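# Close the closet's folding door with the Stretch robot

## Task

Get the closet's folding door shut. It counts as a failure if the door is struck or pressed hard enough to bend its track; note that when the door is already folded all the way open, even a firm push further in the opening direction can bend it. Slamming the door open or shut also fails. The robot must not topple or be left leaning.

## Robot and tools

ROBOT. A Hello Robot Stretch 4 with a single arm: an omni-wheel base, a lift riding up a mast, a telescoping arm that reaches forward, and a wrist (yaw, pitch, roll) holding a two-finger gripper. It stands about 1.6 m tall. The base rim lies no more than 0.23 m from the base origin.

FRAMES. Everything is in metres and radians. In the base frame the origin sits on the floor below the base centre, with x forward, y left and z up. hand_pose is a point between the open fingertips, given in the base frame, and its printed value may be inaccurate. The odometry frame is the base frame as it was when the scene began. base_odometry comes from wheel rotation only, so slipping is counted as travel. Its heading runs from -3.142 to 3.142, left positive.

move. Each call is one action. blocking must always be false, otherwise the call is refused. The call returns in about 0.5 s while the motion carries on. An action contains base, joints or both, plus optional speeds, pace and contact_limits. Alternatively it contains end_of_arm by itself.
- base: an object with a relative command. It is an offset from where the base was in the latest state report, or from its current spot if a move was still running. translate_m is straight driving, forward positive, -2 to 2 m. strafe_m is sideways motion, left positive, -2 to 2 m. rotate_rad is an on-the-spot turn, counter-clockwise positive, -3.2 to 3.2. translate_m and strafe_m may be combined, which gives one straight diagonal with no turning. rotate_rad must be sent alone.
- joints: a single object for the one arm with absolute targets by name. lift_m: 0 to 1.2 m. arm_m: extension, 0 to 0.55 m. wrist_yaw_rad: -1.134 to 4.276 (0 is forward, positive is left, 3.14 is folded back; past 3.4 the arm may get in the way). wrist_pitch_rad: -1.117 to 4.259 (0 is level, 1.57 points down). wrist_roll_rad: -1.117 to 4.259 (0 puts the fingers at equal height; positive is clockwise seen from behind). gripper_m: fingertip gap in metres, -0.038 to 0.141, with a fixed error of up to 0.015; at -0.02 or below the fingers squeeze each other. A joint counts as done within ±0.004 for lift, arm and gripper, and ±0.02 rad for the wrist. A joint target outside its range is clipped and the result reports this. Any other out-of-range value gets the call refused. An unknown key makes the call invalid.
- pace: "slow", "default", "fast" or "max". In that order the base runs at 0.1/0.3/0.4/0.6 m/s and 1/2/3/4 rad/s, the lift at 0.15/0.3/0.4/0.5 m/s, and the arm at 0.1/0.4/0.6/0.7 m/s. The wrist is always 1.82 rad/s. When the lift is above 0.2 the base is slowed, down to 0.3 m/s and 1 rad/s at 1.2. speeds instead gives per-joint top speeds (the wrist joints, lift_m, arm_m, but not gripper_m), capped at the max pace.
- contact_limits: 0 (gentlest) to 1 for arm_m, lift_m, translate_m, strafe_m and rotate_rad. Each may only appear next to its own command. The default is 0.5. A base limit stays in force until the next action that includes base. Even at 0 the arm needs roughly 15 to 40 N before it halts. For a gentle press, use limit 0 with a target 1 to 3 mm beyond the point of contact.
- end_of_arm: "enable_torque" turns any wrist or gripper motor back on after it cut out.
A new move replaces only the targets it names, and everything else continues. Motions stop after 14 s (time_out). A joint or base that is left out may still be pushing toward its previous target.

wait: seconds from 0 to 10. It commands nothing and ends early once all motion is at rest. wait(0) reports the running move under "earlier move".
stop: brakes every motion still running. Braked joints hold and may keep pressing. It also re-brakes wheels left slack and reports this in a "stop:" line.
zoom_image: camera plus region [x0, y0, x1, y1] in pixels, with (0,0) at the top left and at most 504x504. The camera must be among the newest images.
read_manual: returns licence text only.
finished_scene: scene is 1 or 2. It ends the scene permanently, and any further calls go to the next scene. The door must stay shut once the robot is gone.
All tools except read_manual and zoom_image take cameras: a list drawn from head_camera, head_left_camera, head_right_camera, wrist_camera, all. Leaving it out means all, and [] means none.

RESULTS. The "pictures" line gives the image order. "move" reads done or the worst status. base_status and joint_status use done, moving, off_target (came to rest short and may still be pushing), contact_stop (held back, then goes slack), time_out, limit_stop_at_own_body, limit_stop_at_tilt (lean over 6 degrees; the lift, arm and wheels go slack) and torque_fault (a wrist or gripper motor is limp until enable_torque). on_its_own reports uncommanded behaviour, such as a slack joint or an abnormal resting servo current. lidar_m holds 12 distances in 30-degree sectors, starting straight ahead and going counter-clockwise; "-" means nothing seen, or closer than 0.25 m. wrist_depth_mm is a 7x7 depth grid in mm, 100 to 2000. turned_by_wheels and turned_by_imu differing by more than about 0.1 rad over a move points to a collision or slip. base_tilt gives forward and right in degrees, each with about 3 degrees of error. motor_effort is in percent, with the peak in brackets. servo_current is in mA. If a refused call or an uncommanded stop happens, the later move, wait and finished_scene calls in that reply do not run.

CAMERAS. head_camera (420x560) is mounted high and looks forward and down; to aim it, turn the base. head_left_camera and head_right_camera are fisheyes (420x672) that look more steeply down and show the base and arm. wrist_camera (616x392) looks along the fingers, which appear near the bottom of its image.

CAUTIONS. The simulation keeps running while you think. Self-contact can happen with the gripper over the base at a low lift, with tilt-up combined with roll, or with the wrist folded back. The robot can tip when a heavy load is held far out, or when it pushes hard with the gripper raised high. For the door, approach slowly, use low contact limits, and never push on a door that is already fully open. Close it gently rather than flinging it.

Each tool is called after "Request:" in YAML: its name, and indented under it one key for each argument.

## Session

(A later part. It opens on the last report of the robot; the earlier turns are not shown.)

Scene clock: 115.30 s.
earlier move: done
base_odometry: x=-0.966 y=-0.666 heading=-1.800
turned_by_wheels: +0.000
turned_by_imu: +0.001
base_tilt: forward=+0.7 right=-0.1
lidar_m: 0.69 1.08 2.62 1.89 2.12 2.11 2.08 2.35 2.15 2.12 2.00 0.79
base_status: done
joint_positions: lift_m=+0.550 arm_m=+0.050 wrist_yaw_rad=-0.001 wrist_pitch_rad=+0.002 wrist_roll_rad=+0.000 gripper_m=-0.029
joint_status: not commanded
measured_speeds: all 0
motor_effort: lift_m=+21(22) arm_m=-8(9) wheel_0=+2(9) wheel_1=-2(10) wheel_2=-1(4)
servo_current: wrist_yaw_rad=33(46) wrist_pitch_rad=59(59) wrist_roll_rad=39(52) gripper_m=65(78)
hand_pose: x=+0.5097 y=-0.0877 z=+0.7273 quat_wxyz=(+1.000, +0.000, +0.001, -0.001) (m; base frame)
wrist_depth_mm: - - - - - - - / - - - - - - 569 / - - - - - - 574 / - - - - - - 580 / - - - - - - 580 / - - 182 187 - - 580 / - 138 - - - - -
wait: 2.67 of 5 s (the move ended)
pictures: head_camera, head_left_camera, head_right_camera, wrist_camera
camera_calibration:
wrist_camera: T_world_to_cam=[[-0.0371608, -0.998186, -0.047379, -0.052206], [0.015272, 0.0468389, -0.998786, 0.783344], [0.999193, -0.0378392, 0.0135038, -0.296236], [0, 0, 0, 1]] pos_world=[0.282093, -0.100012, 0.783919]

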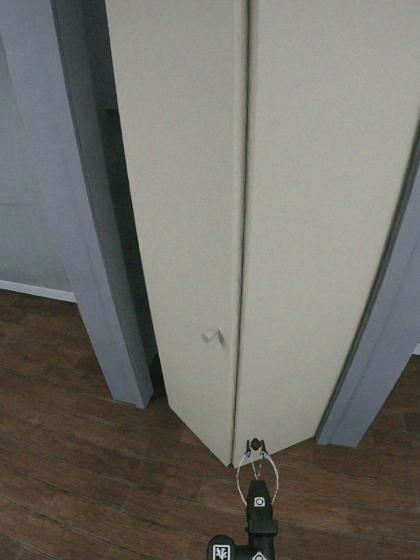

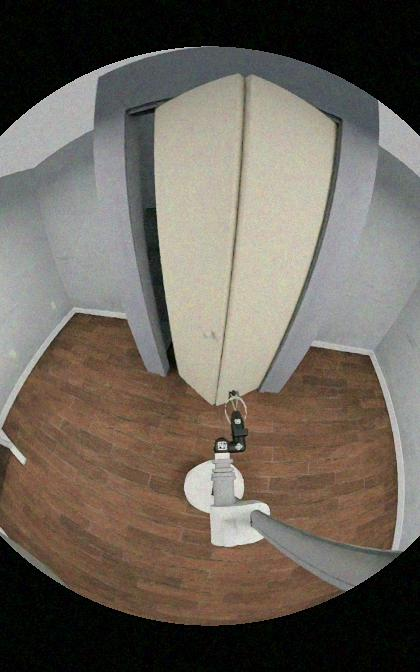

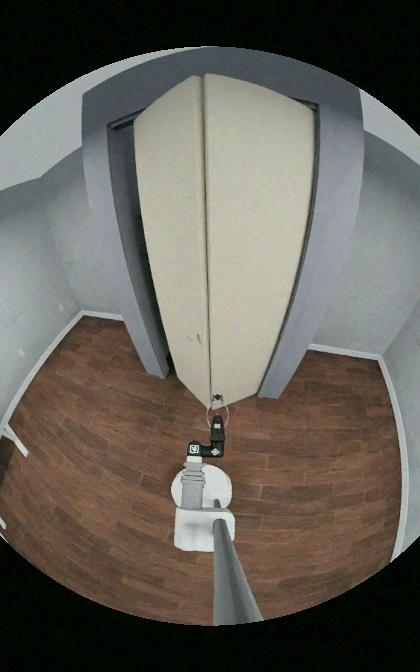

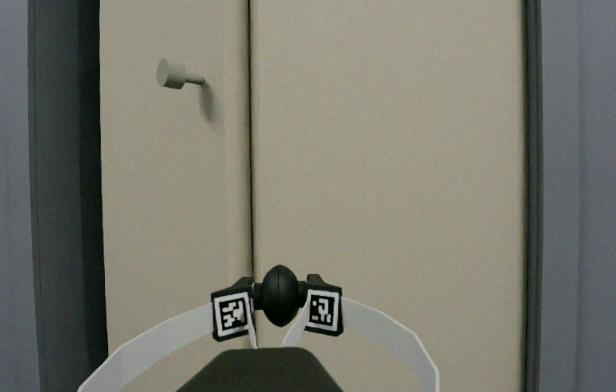

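Request:
move:
  joints: {"arm_m": 0.22}
  blocking: false
  cameras: []

Request:
wait:
  seconds: 1.5
  cameras: ["wrist_camera"]

Request:
move:
  joints: {"arm_m": 0.33}
  speeds: {"arm_m": 0.05}
  contact_limits: {"arm_m": 0.05}
  blocking: false
  cameras: []

Request:
wait:
  seconds: 3
  cameras: ["head_camera", "wrist_camera"]

Scene clock: 120.33 s.
move: moving
base_odometry: x=-0.966 y=-0.666 heading=-1.800
turned_by_wheels: +0.000
turned_by_imu: +0.000
base_tilt: forward=+0.8 right=-0.1
lidar_m: 0.69 1.05 2.62 1.92 2.08 2.13 2.11 2.37 2.15 2.10 1.98 0.80
base_status: not commanded
joint_positions: lift_m=+0.550 arm_m=+0.102 wrist_yaw_rad=-0.001 wrist_pitch_rad=+0.002 wrist_roll_rad=+0.000 gripper_m=-0.029
joint_status: arm_m moving
measured_speeds: translate_m=+0.000 strafe_m=+0.000 rotate_rad=+0.000 lift_m=+0.000 arm_m=+0.198 wrist_yaw_rad=+0.000 wrist_pitch_rad=+0.000 wrist_roll_rad=+0.000
motor_effort: lift_m=+21(21) arm_m=+8(13) wheel_0=+2(2) wheel_1=-2(2) wheel_2=-1(2)
servo_current: wrist_yaw_rad=39(39) wrist_pitch_rad=39(52) wrist_roll_rad=39(46) gripper_m=59(72)
hand_pose: x=+0.5609 y=-0.0877 z=+0.7273 quat_wxyz=(+1.000, +0.000, +0.001, -0.001) (m; base frame)
wrist_depth_mm: - - - - - - - / - - - - - - - / - - - - - - - / - - - - - - - / - - - - - - - / - - 182 188 - - 569 / - 138 - - - - -
pictures: none
No camera images: "cameras" was empty.

Scene clock: 121.43 s.
earlier move: done
base_odometry: x=-0.966 y=-0.666 heading=-1.800
turned_by_wheels: +0.000
turned_by_imu: +0.000
base_tilt: forward=+0.7 right=-0.1
lidar_m: 0.69 1.02 2.61 1.91 2.10 2.11 2.08 2.37 2.13 2.11 2.01 0.81
base_status: not commanded
joint_positions: lift_m=+0.550 arm_m=+0.220 wrist_yaw_rad=-0.001 wrist_pitch_rad=+0.002 wrist_roll_rad=+0.000 gripper_m=-0.029
joint_status: all done
measured_speeds: all 0
motor_effort: lift_m=+21(21) arm_m=+8(13) wheel_0=+2(2) wheel_1=-2(2) wheel_2=-1(2)
servo_current: wrist_yaw_rad=39(52) wrist_pitch_rad=52(59) wrist_roll_rad=33(52) gripper_m=59(72)
hand_pose: x=+0.6787 y=-0.0877 z=+0.7273 quat_wxyz=(+1.000, +0.000, +0.001, -0.001) (m; base frame)
wrist_depth_mm: - 277 258 270 301 342 - / - 296 259 271 301 343 - / - 296 259 272 303 349 - / - 300 259 273 303 343 - / - 303 262 273 306 342 - / - 291 185 191 310 347 - / - 139 264 153 296 355 -
wait: 1.10 of 1.5 s (the move ended)
pictures: wrist_camera
camera_calibration:
wrist_camera: T_world_to_cam=[[-0.0371608, -0.998186, -0.047379, -0.0459258], [0.015272, 0.0468389, -0.998786, 0.780763], [0.999193, -0.0378392, 0.0135038, -0.465099], [0, 0, 0, 1]] pos_world=[0.451093, -0.100012, 0.783919]

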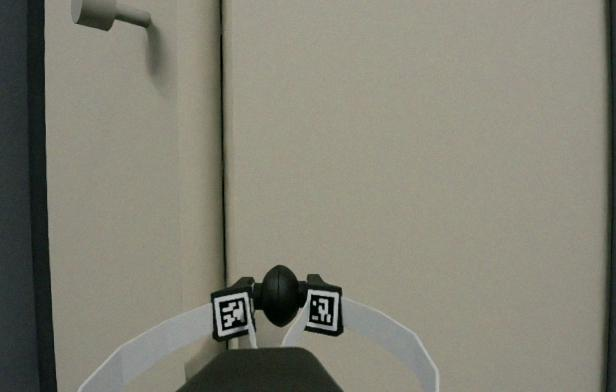

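Scene clock: 121.93 s.
move: moving
base_odometry: x=-0.966 y=-0.666 heading=-1.800
turned_by_wheels: +0.000
turned_by_imu: +0.000
base_tilt: forward=+0.8 right=-0.1
lidar_m: 0.69 1.05 2.61 1.91 2.07 2.12 2.09 2.34 2.16 2.14 2.00 0.78
base_status: not commanded
joint_positions: lift_m=+0.550 arm_m=+0.242 wrist_yaw_rad=-0.001 wrist_pitch_rad=+0.002 wrist_roll_rad=+0.000 gripper_m=-0.029
joint_status: arm_m moving
measured_speeds: translate_m=+0.000 strafe_m=+0.000 rotate_rad=+0.000 lift_m=+0.000 arm_m=+0.050 wrist_yaw_rad=+0.000 wrist_pitch_rad=+0.000 wrist_roll_rad=+0.000
motor_effort: lift_m=+21(21) arm_m=+7(12) wheel_0=+2(2) wheel_1=-2(2) wheel_2=-1(1)
servo_current: wrist_yaw_rad=33(39) wrist_pitch_rad=26(52) wrist_roll_rad=46(46) gripper_m=52(72)
contact_limits: arm_m 0.05
hand_pose: x=+0.7011 y=-0.0877 z=+0.7273 quat_wxyz=(+1.000, +0.000, +0.001, -0.001) (m; base frame)
wrist_depth_mm: - 264 246 254 283 320 357 / - 282 247 255 283 322 357 / - 268 248 255 285 324 359 / - 285 248 255 286 325 359 / - 290 248 256 287 325 362 / - 277 185 188 289 329 357 / - 139 240 153 279 336 -
pictures: none
No camera images: "cameras" was empty.

Scene clock: 124.03 s.
earlier move: done
base_odometry: x=-0.966 y=-0.665 heading=-1.800
turned_by_wheels: +0.000
turned_by_imu: +0.000
base_tilt: forward=+0.8 right=+0.0
lidar_m: 0.76 0.99 2.60 1.93 2.13 2.12 2.09 2.36 2.15 2.12 1.96 0.81
base_status: not commanded
joint_positions: lift_m=+0.550 arm_m=+0.330 wrist_yaw_rad=-0.001 wrist_pitch_rad=+0.002 wrist_roll_rad=+0.000 gripper_m=-0.029
joint_status: all done
measured_speeds: all 0
motor_effort: lift_m=+21(21) arm_m=+8(15) wheel_0=+2(2) wheel_1=+0(2) wheel_2=-2(3)
servo_current: wrist_yaw_rad=39(46) wrist_pitch_rad=20(65) wrist_roll_rad=46(52) gripper_m=46(72)
contact_limits: arm_m 0.05
hand_pose: x=+0.7887 y=-0.0878 z=+0.7273 quat_wxyz=(+1.000, +0.000, +0.001, -0.001) (m; base frame)
wrist_depth_mm: 279 236 223 234 248 262 277 / 294 236 224 235 248 264 276 / 283 237 224 236 248 265 278 / 286 237 225 236 250 265 281 / 300 237 225 237 251 266 278 / 293 239 186 191 253 268 283 / 296 147 225 153 250 271 285
wait: 2.10 of 3 s (the move ended)
pictures: head_camera, wrist_camera
camera_calibration:
wrist_camera: T_world_to_cam=[[-0.0375599, -0.998171, -0.0473795, -0.0416123], [0.0152908, 0.0468333, -0.998786, 0.779072], [0.999177, -0.0382388, 0.0135037, -0.575042], [0, 0, 0, 1]] pos_world=[0.561093, -0.100012, 0.783919]

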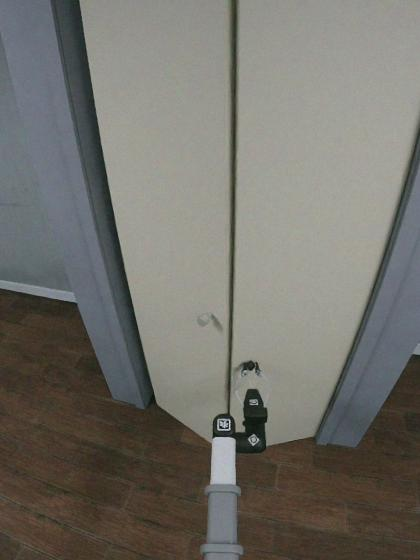

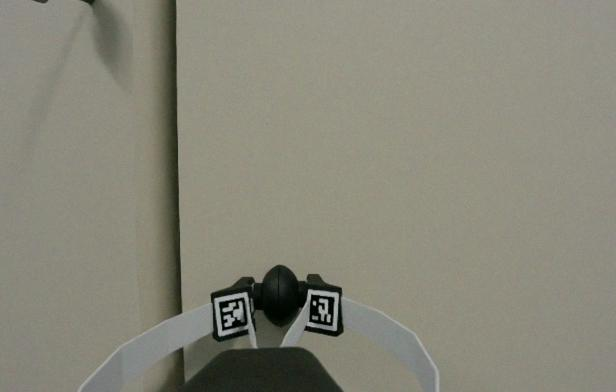

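Request:
move:
  joints: {"arm_m": 0.40}
  speeds: {"arm_m": 0.05}
  contact_limits: {"arm_m": 0.05}
  blocking: false
  cameras: []

Request:
wait:
  seconds: 2
  cameras: ["head_camera", "wrist_camera"]

Scene clock: 128.07 s.
move: moving
base_odometry: x=-0.966 y=-0.665 heading=-1.800
turned_by_wheels: +0.000
turned_by_imu: +0.000
base_tilt: forward=+0.8 right=-0.1
lidar_m: 0.78 1.00 2.58 1.90 2.08 2.11 2.08 2.36 2.15 2.13 1.97 0.85
base_status: not commanded
joint_positions: lift_m=+0.550 arm_m=+0.352 wrist_yaw_rad=-0.001 wrist_pitch_rad=+0.002 wrist_roll_rad=+0.000 gripper_m=-0.029
joint_status: arm_m moving
measured_speeds: translate_m=+0.000 strafe_m=+0.000 rotate_rad=+0.000 lift_m=+0.000 arm_m=+0.050 wrist_yaw_rad=+0.000 wrist_pitch_rad=+0.000 wrist_roll_rad=+0.000
motor_effort: lift_m=+21(21) arm_m=+3(12) wheel_0=+2(3) wheel_1=+0(1) wheel_2=-1(2)
servo_current: wrist_yaw_rad=33(33) wrist_pitch_rad=46(46) wrist_roll_rad=52(52) gripper_m=46(72)
contact_limits: arm_m 0.05
hand_pose: x=+0.8111 y=-0.0878 z=+0.7273 quat_wxyz=(+1.000, +0.000, +0.001, -0.001) (m; base frame)
wrist_depth_mm: 276 242 229 237 248 258 270 / 287 242 229 238 249 259 268 / 287 244 230 239 249 262 270 / 291 244 230 240 251 262 271 / 294 244 231 241 251 262 273 / 296 244 182 191 252 264 274 / 303 147 230 153 250 268 276
pictures: none
No camera images: "cameras" was empty.

Scene clock: 129.37 s.
earlier move: done
base_odometry: x=-0.966 y=-0.665 heading=-1.800
turned_by_wheels: +0.000
turned_by_imu: +0.000
base_tilt: forward=+0.7 right=-0.1
lidar_m: 0.83 0.99 2.63 1.93 2.10 2.11 2.11 2.36 2.14 2.13 1.98 0.91
base_status: not commanded
joint_positions: lift_m=+0.550 arm_m=+0.400 wrist_yaw_rad=-0.001 wrist_pitch_rad=+0.002 wrist_roll_rad=+0.000 gripper_m=-0.029
joint_status: all done
measured_speeds: all 0
motor_effort: lift_m=+21(21) arm_m=+8(14) wheel_0=+2(3) wheel_1=+0(1) wheel_2=-2(2)
servo_current: wrist_yaw_rad=33(46) wrist_pitch_rad=46(59) wrist_roll_rad=46(52) gripper_m=72(78)
contact_limits: arm_m 0.05
hand_pose: x=+0.8587 y=-0.0877 z=+0.7273 quat_wxyz=(+1.000, +0.000, +0.001, -0.001) (m; base frame)
wrist_depth_mm: 282 253 240 241 241 240 242 / 283 254 242 242 242 242 243 / 283 255 242 242 243 244 244 / 286 256 244 244 243 244 244 / 287 258 245 245 246 246 245 / 289 259 186 191 246 247 246 / 289 147 247 153 247 247 248
wait: 1.30 of 2 s (the move ended)
pictures: head_camera, wrist_camera
camera_calibration:
wrist_camera: T_world_to_cam=[[-0.0372606, -0.998182, -0.0473791, -0.0391734], [0.0152767, 0.0468375, -0.998786, 0.778011], [0.999189, -0.0379391, 0.0135037, -0.644961], [0, 0, 0, 1]] pos_world=[0.631093, -0.100012, 0.783919]

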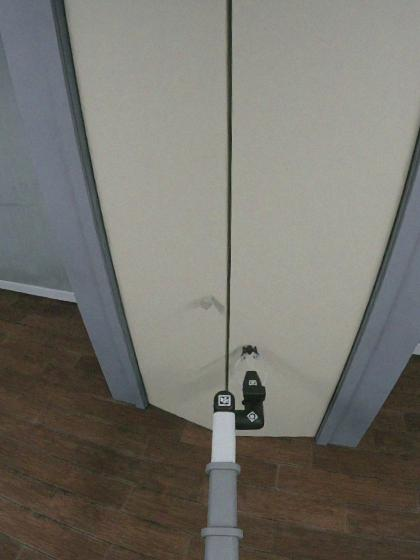

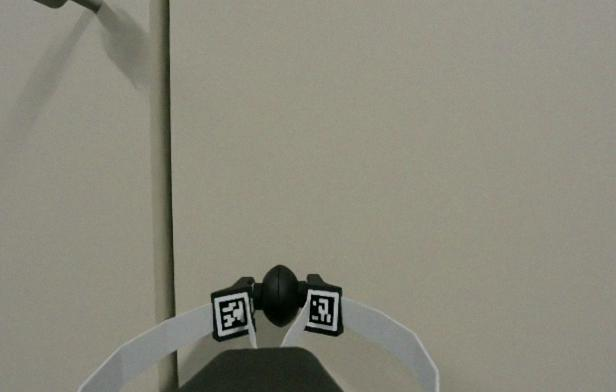

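Request:
move:
  joints: {"arm_m": 0.44}
  speeds: {"arm_m": 0.03}
  contact_limits: {"arm_m": 0.0}
  blocking: false
  cameras: []

Request:
wait:
  seconds: 2
  cameras: ["wrist_camera"]

Scene clock: 132.27 s.
move: moving
base_odometry: x=-0.966 y=-0.665 heading=-1.800
turned_by_wheels: +0.000
turned_by_imu: +0.000
base_tilt: forward=+0.7 right=-0.1
lidar_m: 0.85 1.02 2.62 1.93 2.10 2.12 2.09 2.37 2.15 2.14 1.98 0.91
base_status: not commanded
joint_positions: lift_m=+0.550 arm_m=+0.414 wrist_yaw_rad=-0.001 wrist_pitch_rad=+0.002 wrist_roll_rad=+0.000 gripper_m=-0.029
joint_status: arm_m moving
measured_speeds: translate_m=+0.000 strafe_m=+0.000 rotate_rad=+0.000 lift_m=+0.000 arm_m=+0.027 wrist_yaw_rad=+0.000 wrist_pitch_rad=+0.000 wrist_roll_rad=+0.000
motor_effort: lift_m=+21(21) arm_m=+10(12) wheel_0=+2(2) wheel_1=+0(1) wheel_2=-2(2)
servo_current: wrist_yaw_rad=39(39) wrist_pitch_rad=33(46) wrist_roll_rad=33(39) gripper_m=59(65)
contact_limits: arm_m 0
hand_pose: x=+0.8728 y=-0.0877 z=+0.7273 quat_wxyz=(+1.000, +0.000, +0.001, -0.001) (m; base frame)
wrist_depth_mm: 264 237 231 231 231 231 231 / 268 242 232 232 232 233 232 / 270 244 233 234 234 234 233 / 272 244 234 236 235 235 235 / 273 246 236 236 236 235 236 / 277 248 186 191 236 236 236 / 278 147 236 153 237 237 237
pictures: none
No camera images: "cameras" was empty.

Scene clock: 133.47 s.
earlier move: done
base_odometry: x=-0.966 y=-0.665 heading=-1.800
turned_by_wheels: +0.000
turned_by_imu: +0.000
base_tilt: forward=+0.7 right=-0.1
lidar_m: 0.88 1.02 2.60 1.92 2.09 2.11 2.10 2.34 2.15 2.14 2.01 0.89
base_status: not commanded
joint_positions: lift_m=+0.550 arm_m=+0.439 wrist_yaw_rad=-0.001 wrist_pitch_rad=+0.002 wrist_roll_rad=+0.000 gripper_m=-0.029
joint_status: all done
measured_speeds: all 0
motor_effort: lift_m=+21(21) arm_m=+9(14) wheel_0=+2(2) wheel_1=+0(1) wheel_2=-1(2)
servo_current: wrist_yaw_rad=33(46) wrist_pitch_rad=46(59) wrist_roll_rad=39(46) gripper_m=46(72)
contact_limits: arm_m 0
hand_pose: x=+0.8986 y=-0.0877 z=+0.7273 quat_wxyz=(+1.000, +0.000, +0.001, -0.001) (m; base frame)
wrist_depth_mm: 262 239 230 228 224 221 218 / 262 242 231 229 226 223 220 / 260 242 233 230 226 224 221 / 264 243 234 230 227 224 222 / 265 244 235 230 228 224 223 / 265 249 185 190 229 225 224 / 270 148 236 - 230 227 225
wait: 1.20 of 2 s (the move ended)
pictures: wrist_camera
camera_calibration:
wrist_camera: T_world_to_cam=[[-0.0372606, -0.998182, -0.0473791, -0.0376867], [0.0152767, 0.0468375, -0.998786, 0.777401], [0.999189, -0.0379391, 0.0135037, -0.684829], [0, 0, 0, 1]] pos_world=[0.670993, -0.100012, 0.783919]

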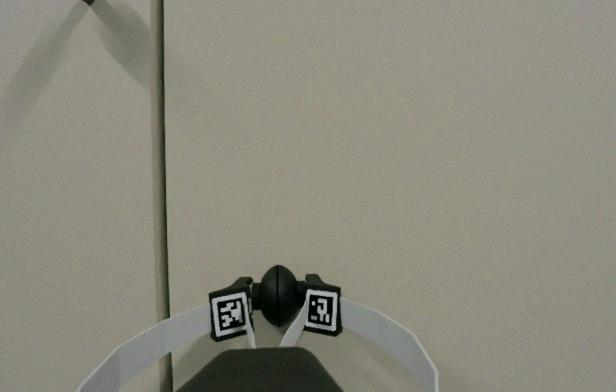

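Request:
move:
  joints: {"arm_m": 0.456}
  speeds: {"arm_m": 0.03}
  contact_limits: {"arm_m": 0.0}
  blocking: false
  cameras: []

Request:
wait:
  seconds: 1
  cameras: ["wrist_camera"]

Scene clock: 140.13 s.
move: moving
base_odometry: x=-0.966 y=-0.665 heading=-1.800
turned_by_wheels: +0.000
turned_by_imu: +0.001
base_tilt: forward=+0.7 right=-0.1
lidar_m: 0.90 1.02 2.62 1.91 2.08 2.12 2.10 2.36 2.14 2.14 1.99 0.89
base_status: not commanded
joint_positions: lift_m=+0.550 arm_m=+0.454 wrist_yaw_rad=-0.001 wrist_pitch_rad=+0.002 wrist_roll_rad=+0.000 gripper_m=-0.029
joint_status: arm_m moving
measured_speeds: translate_m=+0.000 strafe_m=+0.000 rotate_rad=+0.000 lift_m=+0.000 arm_m=+0.031 wrist_yaw_rad=+0.000 wrist_pitch_rad=+0.000 wrist_roll_rad=+0.000
motor_effort: lift_m=+21(21) arm_m=+13(14) wheel_0=+4(4) wheel_1=+0(1) wheel_2=-2(2)
servo_current: wrist_yaw_rad=33(46) wrist_pitch_rad=39(52) wrist_roll_rad=46(46) gripper_m=52(65)
contact_limits: arm_m 0
hand_pose: x=+0.9127 y=-0.0877 z=+0.7273 quat_wxyz=(+1.000, +0.000, +0.001, -0.001) (m; base frame)
wrist_depth_mm: 257 240 229 227 222 218 216 / 257 241 231 227 223 219 216 / 258 241 233 228 224 220 217 / 260 241 234 229 225 221 218 / 263 243 235 230 226 223 219 / 263 246 182 190 226 223 220 / 266 142 236 109 229 224 220
pictures: none
No camera images: "cameras" was empty.

Scene clock: 140.53 s.
earlier move: done
base_odometry: x=-0.966 y=-0.665 heading=-1.800
turned_by_wheels: +0.000
turned_by_imu: +0.000
base_tilt: forward=+0.7 right=-0.1
lidar_m: 0.90 1.06 2.62 1.92 2.11 2.10 2.09 2.37 2.15 2.12 2.02 0.92
base_status: not commanded
joint_positions: lift_m=+0.550 arm_m=+0.455 wrist_yaw_rad=-0.001 wrist_pitch_rad=+0.002 wrist_roll_rad=+0.000 gripper_m=-0.029
joint_status: all done
measured_speeds: all 0
motor_effort: lift_m=+21(21) arm_m=+9(14) wheel_0=+3(4) wheel_1=+1(1) wheel_2=-2(2)
servo_current: wrist_yaw_rad=26(46) wrist_pitch_rad=46(52) wrist_roll_rad=39(46) gripper_m=46(72)
contact_limits: arm_m 0
hand_pose: x=+0.9147 y=-0.0877 z=+0.7273 quat_wxyz=(+1.000, +0.000, +0.001, -0.001) (m; base frame)
wrist_depth_mm: 259 239 233 227 222 216 - / 260 243 234 228 224 217 214 / 259 244 235 229 224 218 213 / 263 246 236 231 224 220 215 / 265 250 237 230 226 220 216 / 265 250 185 191 225 220 216 / 268 147 236 - 228 222 219
wait: 0.40 of 1 s (the move ended)
pictures: wrist_camera
camera_calibration:
wrist_camera: T_world_to_cam=[[-0.0372606, -0.998182, -0.0473791, -0.0370868], [0.0152767, 0.0468375, -0.998786, 0.777155], [0.999189, -0.0379391, 0.0135037, -0.700916], [0, 0, 0, 1]] pos_world=[0.687093, -0.100012, 0.783919]

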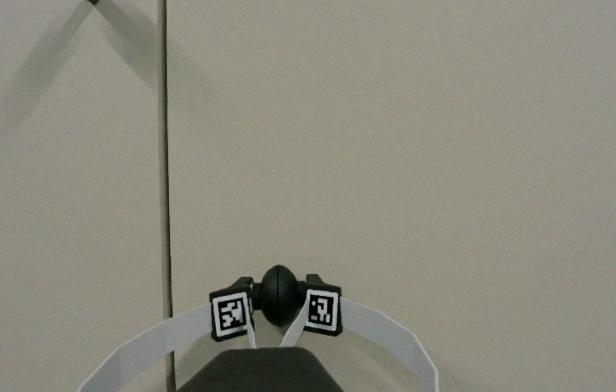

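Request:
move:
  joints: {"arm_m": 0.472}
  speeds: {"arm_m": 0.03}
  contact_limits: {"arm_m": 0.0}
  blocking: false
  cameras: []

Request:
wait:
  seconds: 1
  cameras: ["head_camera", "wrist_camera"]

Scene clock: 143.87 s.
move: moving
base_odometry: x=-0.966 y=-0.665 heading=-1.800
turned_by_wheels: +0.000
turned_by_imu: +0.000
base_tilt: forward=+0.7 right=-0.1
lidar_m: 0.90 1.03 2.61 1.91 2.14 2.10 2.10 2.35 2.15 2.11 2.00 0.93
base_status: not commanded
joint_positions: lift_m=+0.550 arm_m=+0.470 wrist_yaw_rad=-0.001 wrist_pitch_rad=+0.002 wrist_roll_rad=+0.000 gripper_m=-0.029
joint_status: arm_m moving
measured_speeds: translate_m=+0.000 strafe_m=+0.000 rotate_rad=+0.000 lift_m=+0.000 arm_m=+0.031 wrist_yaw_rad=+0.000 wrist_pitch_rad=+0.000 wrist_roll_rad=+0.000
motor_effort: lift_m=+21(21) arm_m=+7(13) wheel_0=+2(3) wheel_1=+0(1) wheel_2=-1(2)
servo_current: wrist_yaw_rad=33(46) wrist_pitch_rad=33(52) wrist_roll_rad=46(46) gripper_m=59(59)
contact_limits: arm_m 0
hand_pose: x=+0.9288 y=-0.0877 z=+0.7273 quat_wxyz=(+1.000, +0.000, +0.001, -0.001) (m; base frame)
wrist_depth_mm: 258 242 233 227 220 214 209 / 258 245 234 229 220 215 210 / 257 248 236 229 223 216 211 / 263 248 237 230 223 216 211 / 264 249 237 229 224 216 212 / 264 250 185 191 223 218 213 / 266 147 236 - 226 218 213
pictures: none
No camera images: "cameras" was empty.

Scene clock: 144.27 s.
earlier move: done
base_odometry: x=-0.966 y=-0.665 heading=-1.800
turned_by_wheels: +0.000
turned_by_imu: +0.000
base_tilt: forward=+0.7 right=-0.1
lidar_m: 0.91 1.05 2.62 1.93 2.08 2.11 2.08 2.34 2.14 2.12 1.96 0.94
base_status: not commanded
joint_positions: lift_m=+0.550 arm_m=+0.472 wrist_yaw_rad=-0.001 wrist_pitch_rad=+0.002 wrist_roll_rad=+0.000 gripper_m=-0.029
joint_status: all done
measured_speeds: all 0
motor_effort: lift_m=+21(21) arm_m=+8(13) wheel_0=+2(3) wheel_1=+0(1) wheel_2=-1(2)
servo_current: wrist_yaw_rad=33(46) wrist_pitch_rad=20(59) wrist_roll_rad=46(52) gripper_m=59(72)
contact_limits: arm_m 0
hand_pose: x=+0.9307 y=-0.0877 z=+0.7273 quat_wxyz=(+1.000, +0.000, +0.001, -0.001) (m; base frame)
wrist_depth_mm: 266 255 245 236 225 216 - / 268 256 247 236 226 219 212 / 268 257 247 236 227 219 213 / 271 258 248 237 229 220 213 / 272 260 249 238 229 221 214 / 273 262 186 191 229 221 215 / 277 147 251 153 232 221 216
wait: 0.40 of 1 s (the move ended)
pictures: head_camera, wrist_camera
camera_calibration:
wrist_camera: T_world_to_cam=[[-0.0372606, -0.998182, -0.0473791, -0.0364907], [0.0152767, 0.0468375, -0.998786, 0.776911], [0.999189, -0.0379391, 0.0135037, -0.716903], [0, 0, 0, 1]] pos_world=[0.703093, -0.100012, 0.783919]

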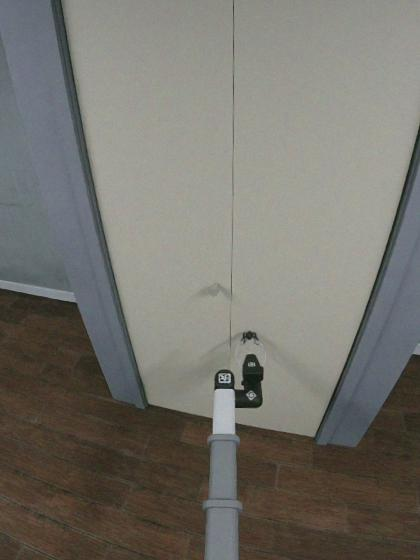

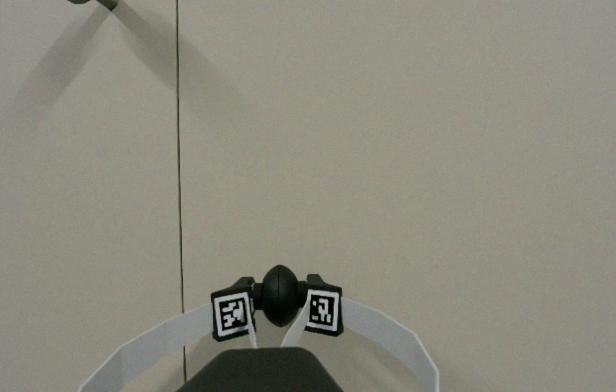

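Request:
move:
  joints: {"arm_m": 0.42}
  speeds: {"arm_m": 0.1}
  blocking: false
  cameras: []

Request:
wait:
  seconds: 2
  cameras: ["head_camera", "head_left_camera", "wrist_camera"]

Scene clock: 147.17 s.
move: moving
base_odometry: x=-0.966 y=-0.665 heading=-1.800
turned_by_wheels: +0.000
turned_by_imu: +0.000
base_tilt: forward=+0.8 right=+0.0
lidar_m: 0.92 1.06 2.61 1.91 2.09 2.11 2.09 2.34 2.15 2.11 1.97 0.93
base_status: not commanded
joint_positions: lift_m=+0.550 arm_m=+0.434 wrist_yaw_rad=-0.001 wrist_pitch_rad=+0.002 wrist_roll_rad=+0.000 gripper_m=-0.029
joint_status: arm_m moving
measured_speeds: translate_m=+0.000 strafe_m=+0.000 rotate_rad=+0.000 lift_m=+0.000 arm_m=-0.100 wrist_yaw_rad=+0.000 wrist_pitch_rad=+0.000 wrist_roll_rad=+0.000
motor_effort: lift_m=+21(21) arm_m=-4(11) wheel_0=+2(2) wheel_1=+0(0) wheel_2=-1(2)
servo_current: wrist_yaw_rad=26(46) wrist_pitch_rad=46(52) wrist_roll_rad=39(46) gripper_m=52(72)
hand_pose: x=+0.8931 y=-0.0877 z=+0.7273 quat_wxyz=(+1.000, +0.000, +0.001, -0.001) (m; base frame)
wrist_depth_mm: 297 282 271 258 248 237 231 / 298 283 272 260 249 239 232 / 301 286 273 260 250 240 233 / 303 287 274 263 251 242 234 / 301 289 276 263 252 241 235 / 306 291 186 191 252 245 236 / 306 147 279 109 255 243 236
pictures: none
No camera images: "cameras" was empty.

Scene clock: 147.73 s.
earlier move: done
base_odometry: x=-0.966 y=-0.665 heading=-1.800
turned_by_wheels: +0.000
turned_by_imu: +0.000
base_tilt: forward=+0.7 right=-0.1
lidar_m: 0.92 1.06 2.60 1.93 2.10 2.14 2.09 2.36 2.14 2.14 1.99 0.92
base_status: not commanded
joint_positions: lift_m=+0.550 arm_m=+0.420 wrist_yaw_rad=-0.001 wrist_pitch_rad=+0.002 wrist_roll_rad=+0.000 gripper_m=-0.029
joint_status: all done
measured_speeds: all 0
motor_effort: lift_m=+21(21) arm_m=-8(11) wheel_0=+2(2) wheel_1=+0(0) wheel_2=-1(2)
servo_current: wrist_yaw_rad=26(46) wrist_pitch_rad=39(52) wrist_roll_rad=46(46) gripper_m=39(72)
hand_pose: x=+0.8797 y=-0.0877 z=+0.7273 quat_wxyz=(+1.000, +0.000, +0.001, -0.001) (m; base frame)
wrist_depth_mm: 324 306 296 285 273 264 254 / 325 312 297 286 274 263 256 / 327 314 300 287 276 265 256 / 330 315 300 289 277 265 257 / 330 315 301 287 278 267 258 / 330 317 186 191 278 268 260 / 332 146 303 153 281 267 262
wait: 0.57 of 2 s (the move ended)
pictures: head_camera, head_left_camera, wrist_camera
camera_calibration:
wrist_camera: T_world_to_cam=[[-0.0372606, -0.998182, -0.0473791, -0.0383909], [0.0152767, 0.0468375, -0.998786, 0.77769], [0.999189, -0.0379391, 0.0135037, -0.665944], [0, 0, 0, 1]] pos_world=[0.652093, -0.100012, 0.783919]

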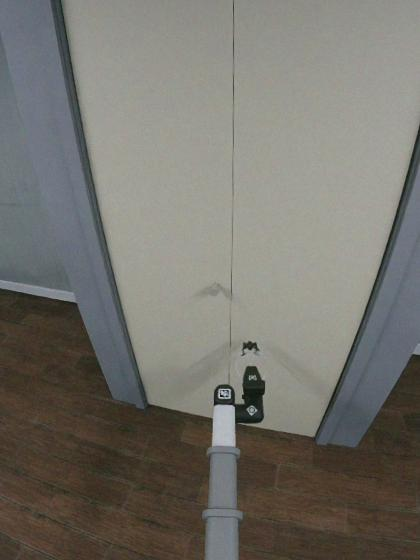

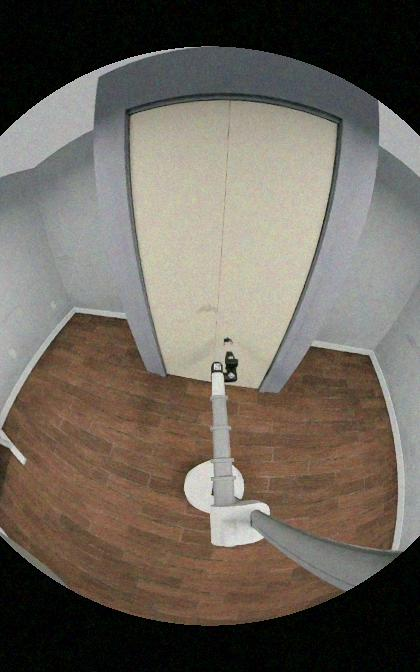

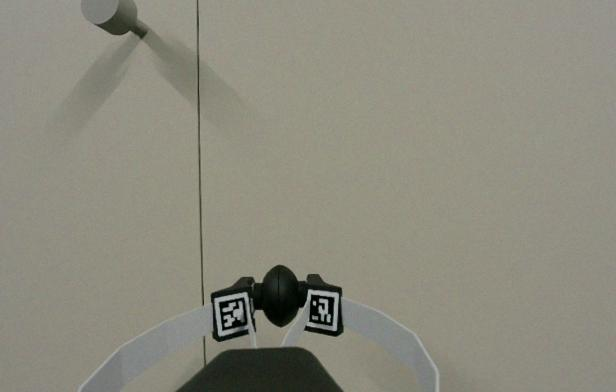

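Request:
finished_scene:
  scene: 2

The scene is finished: the task was done.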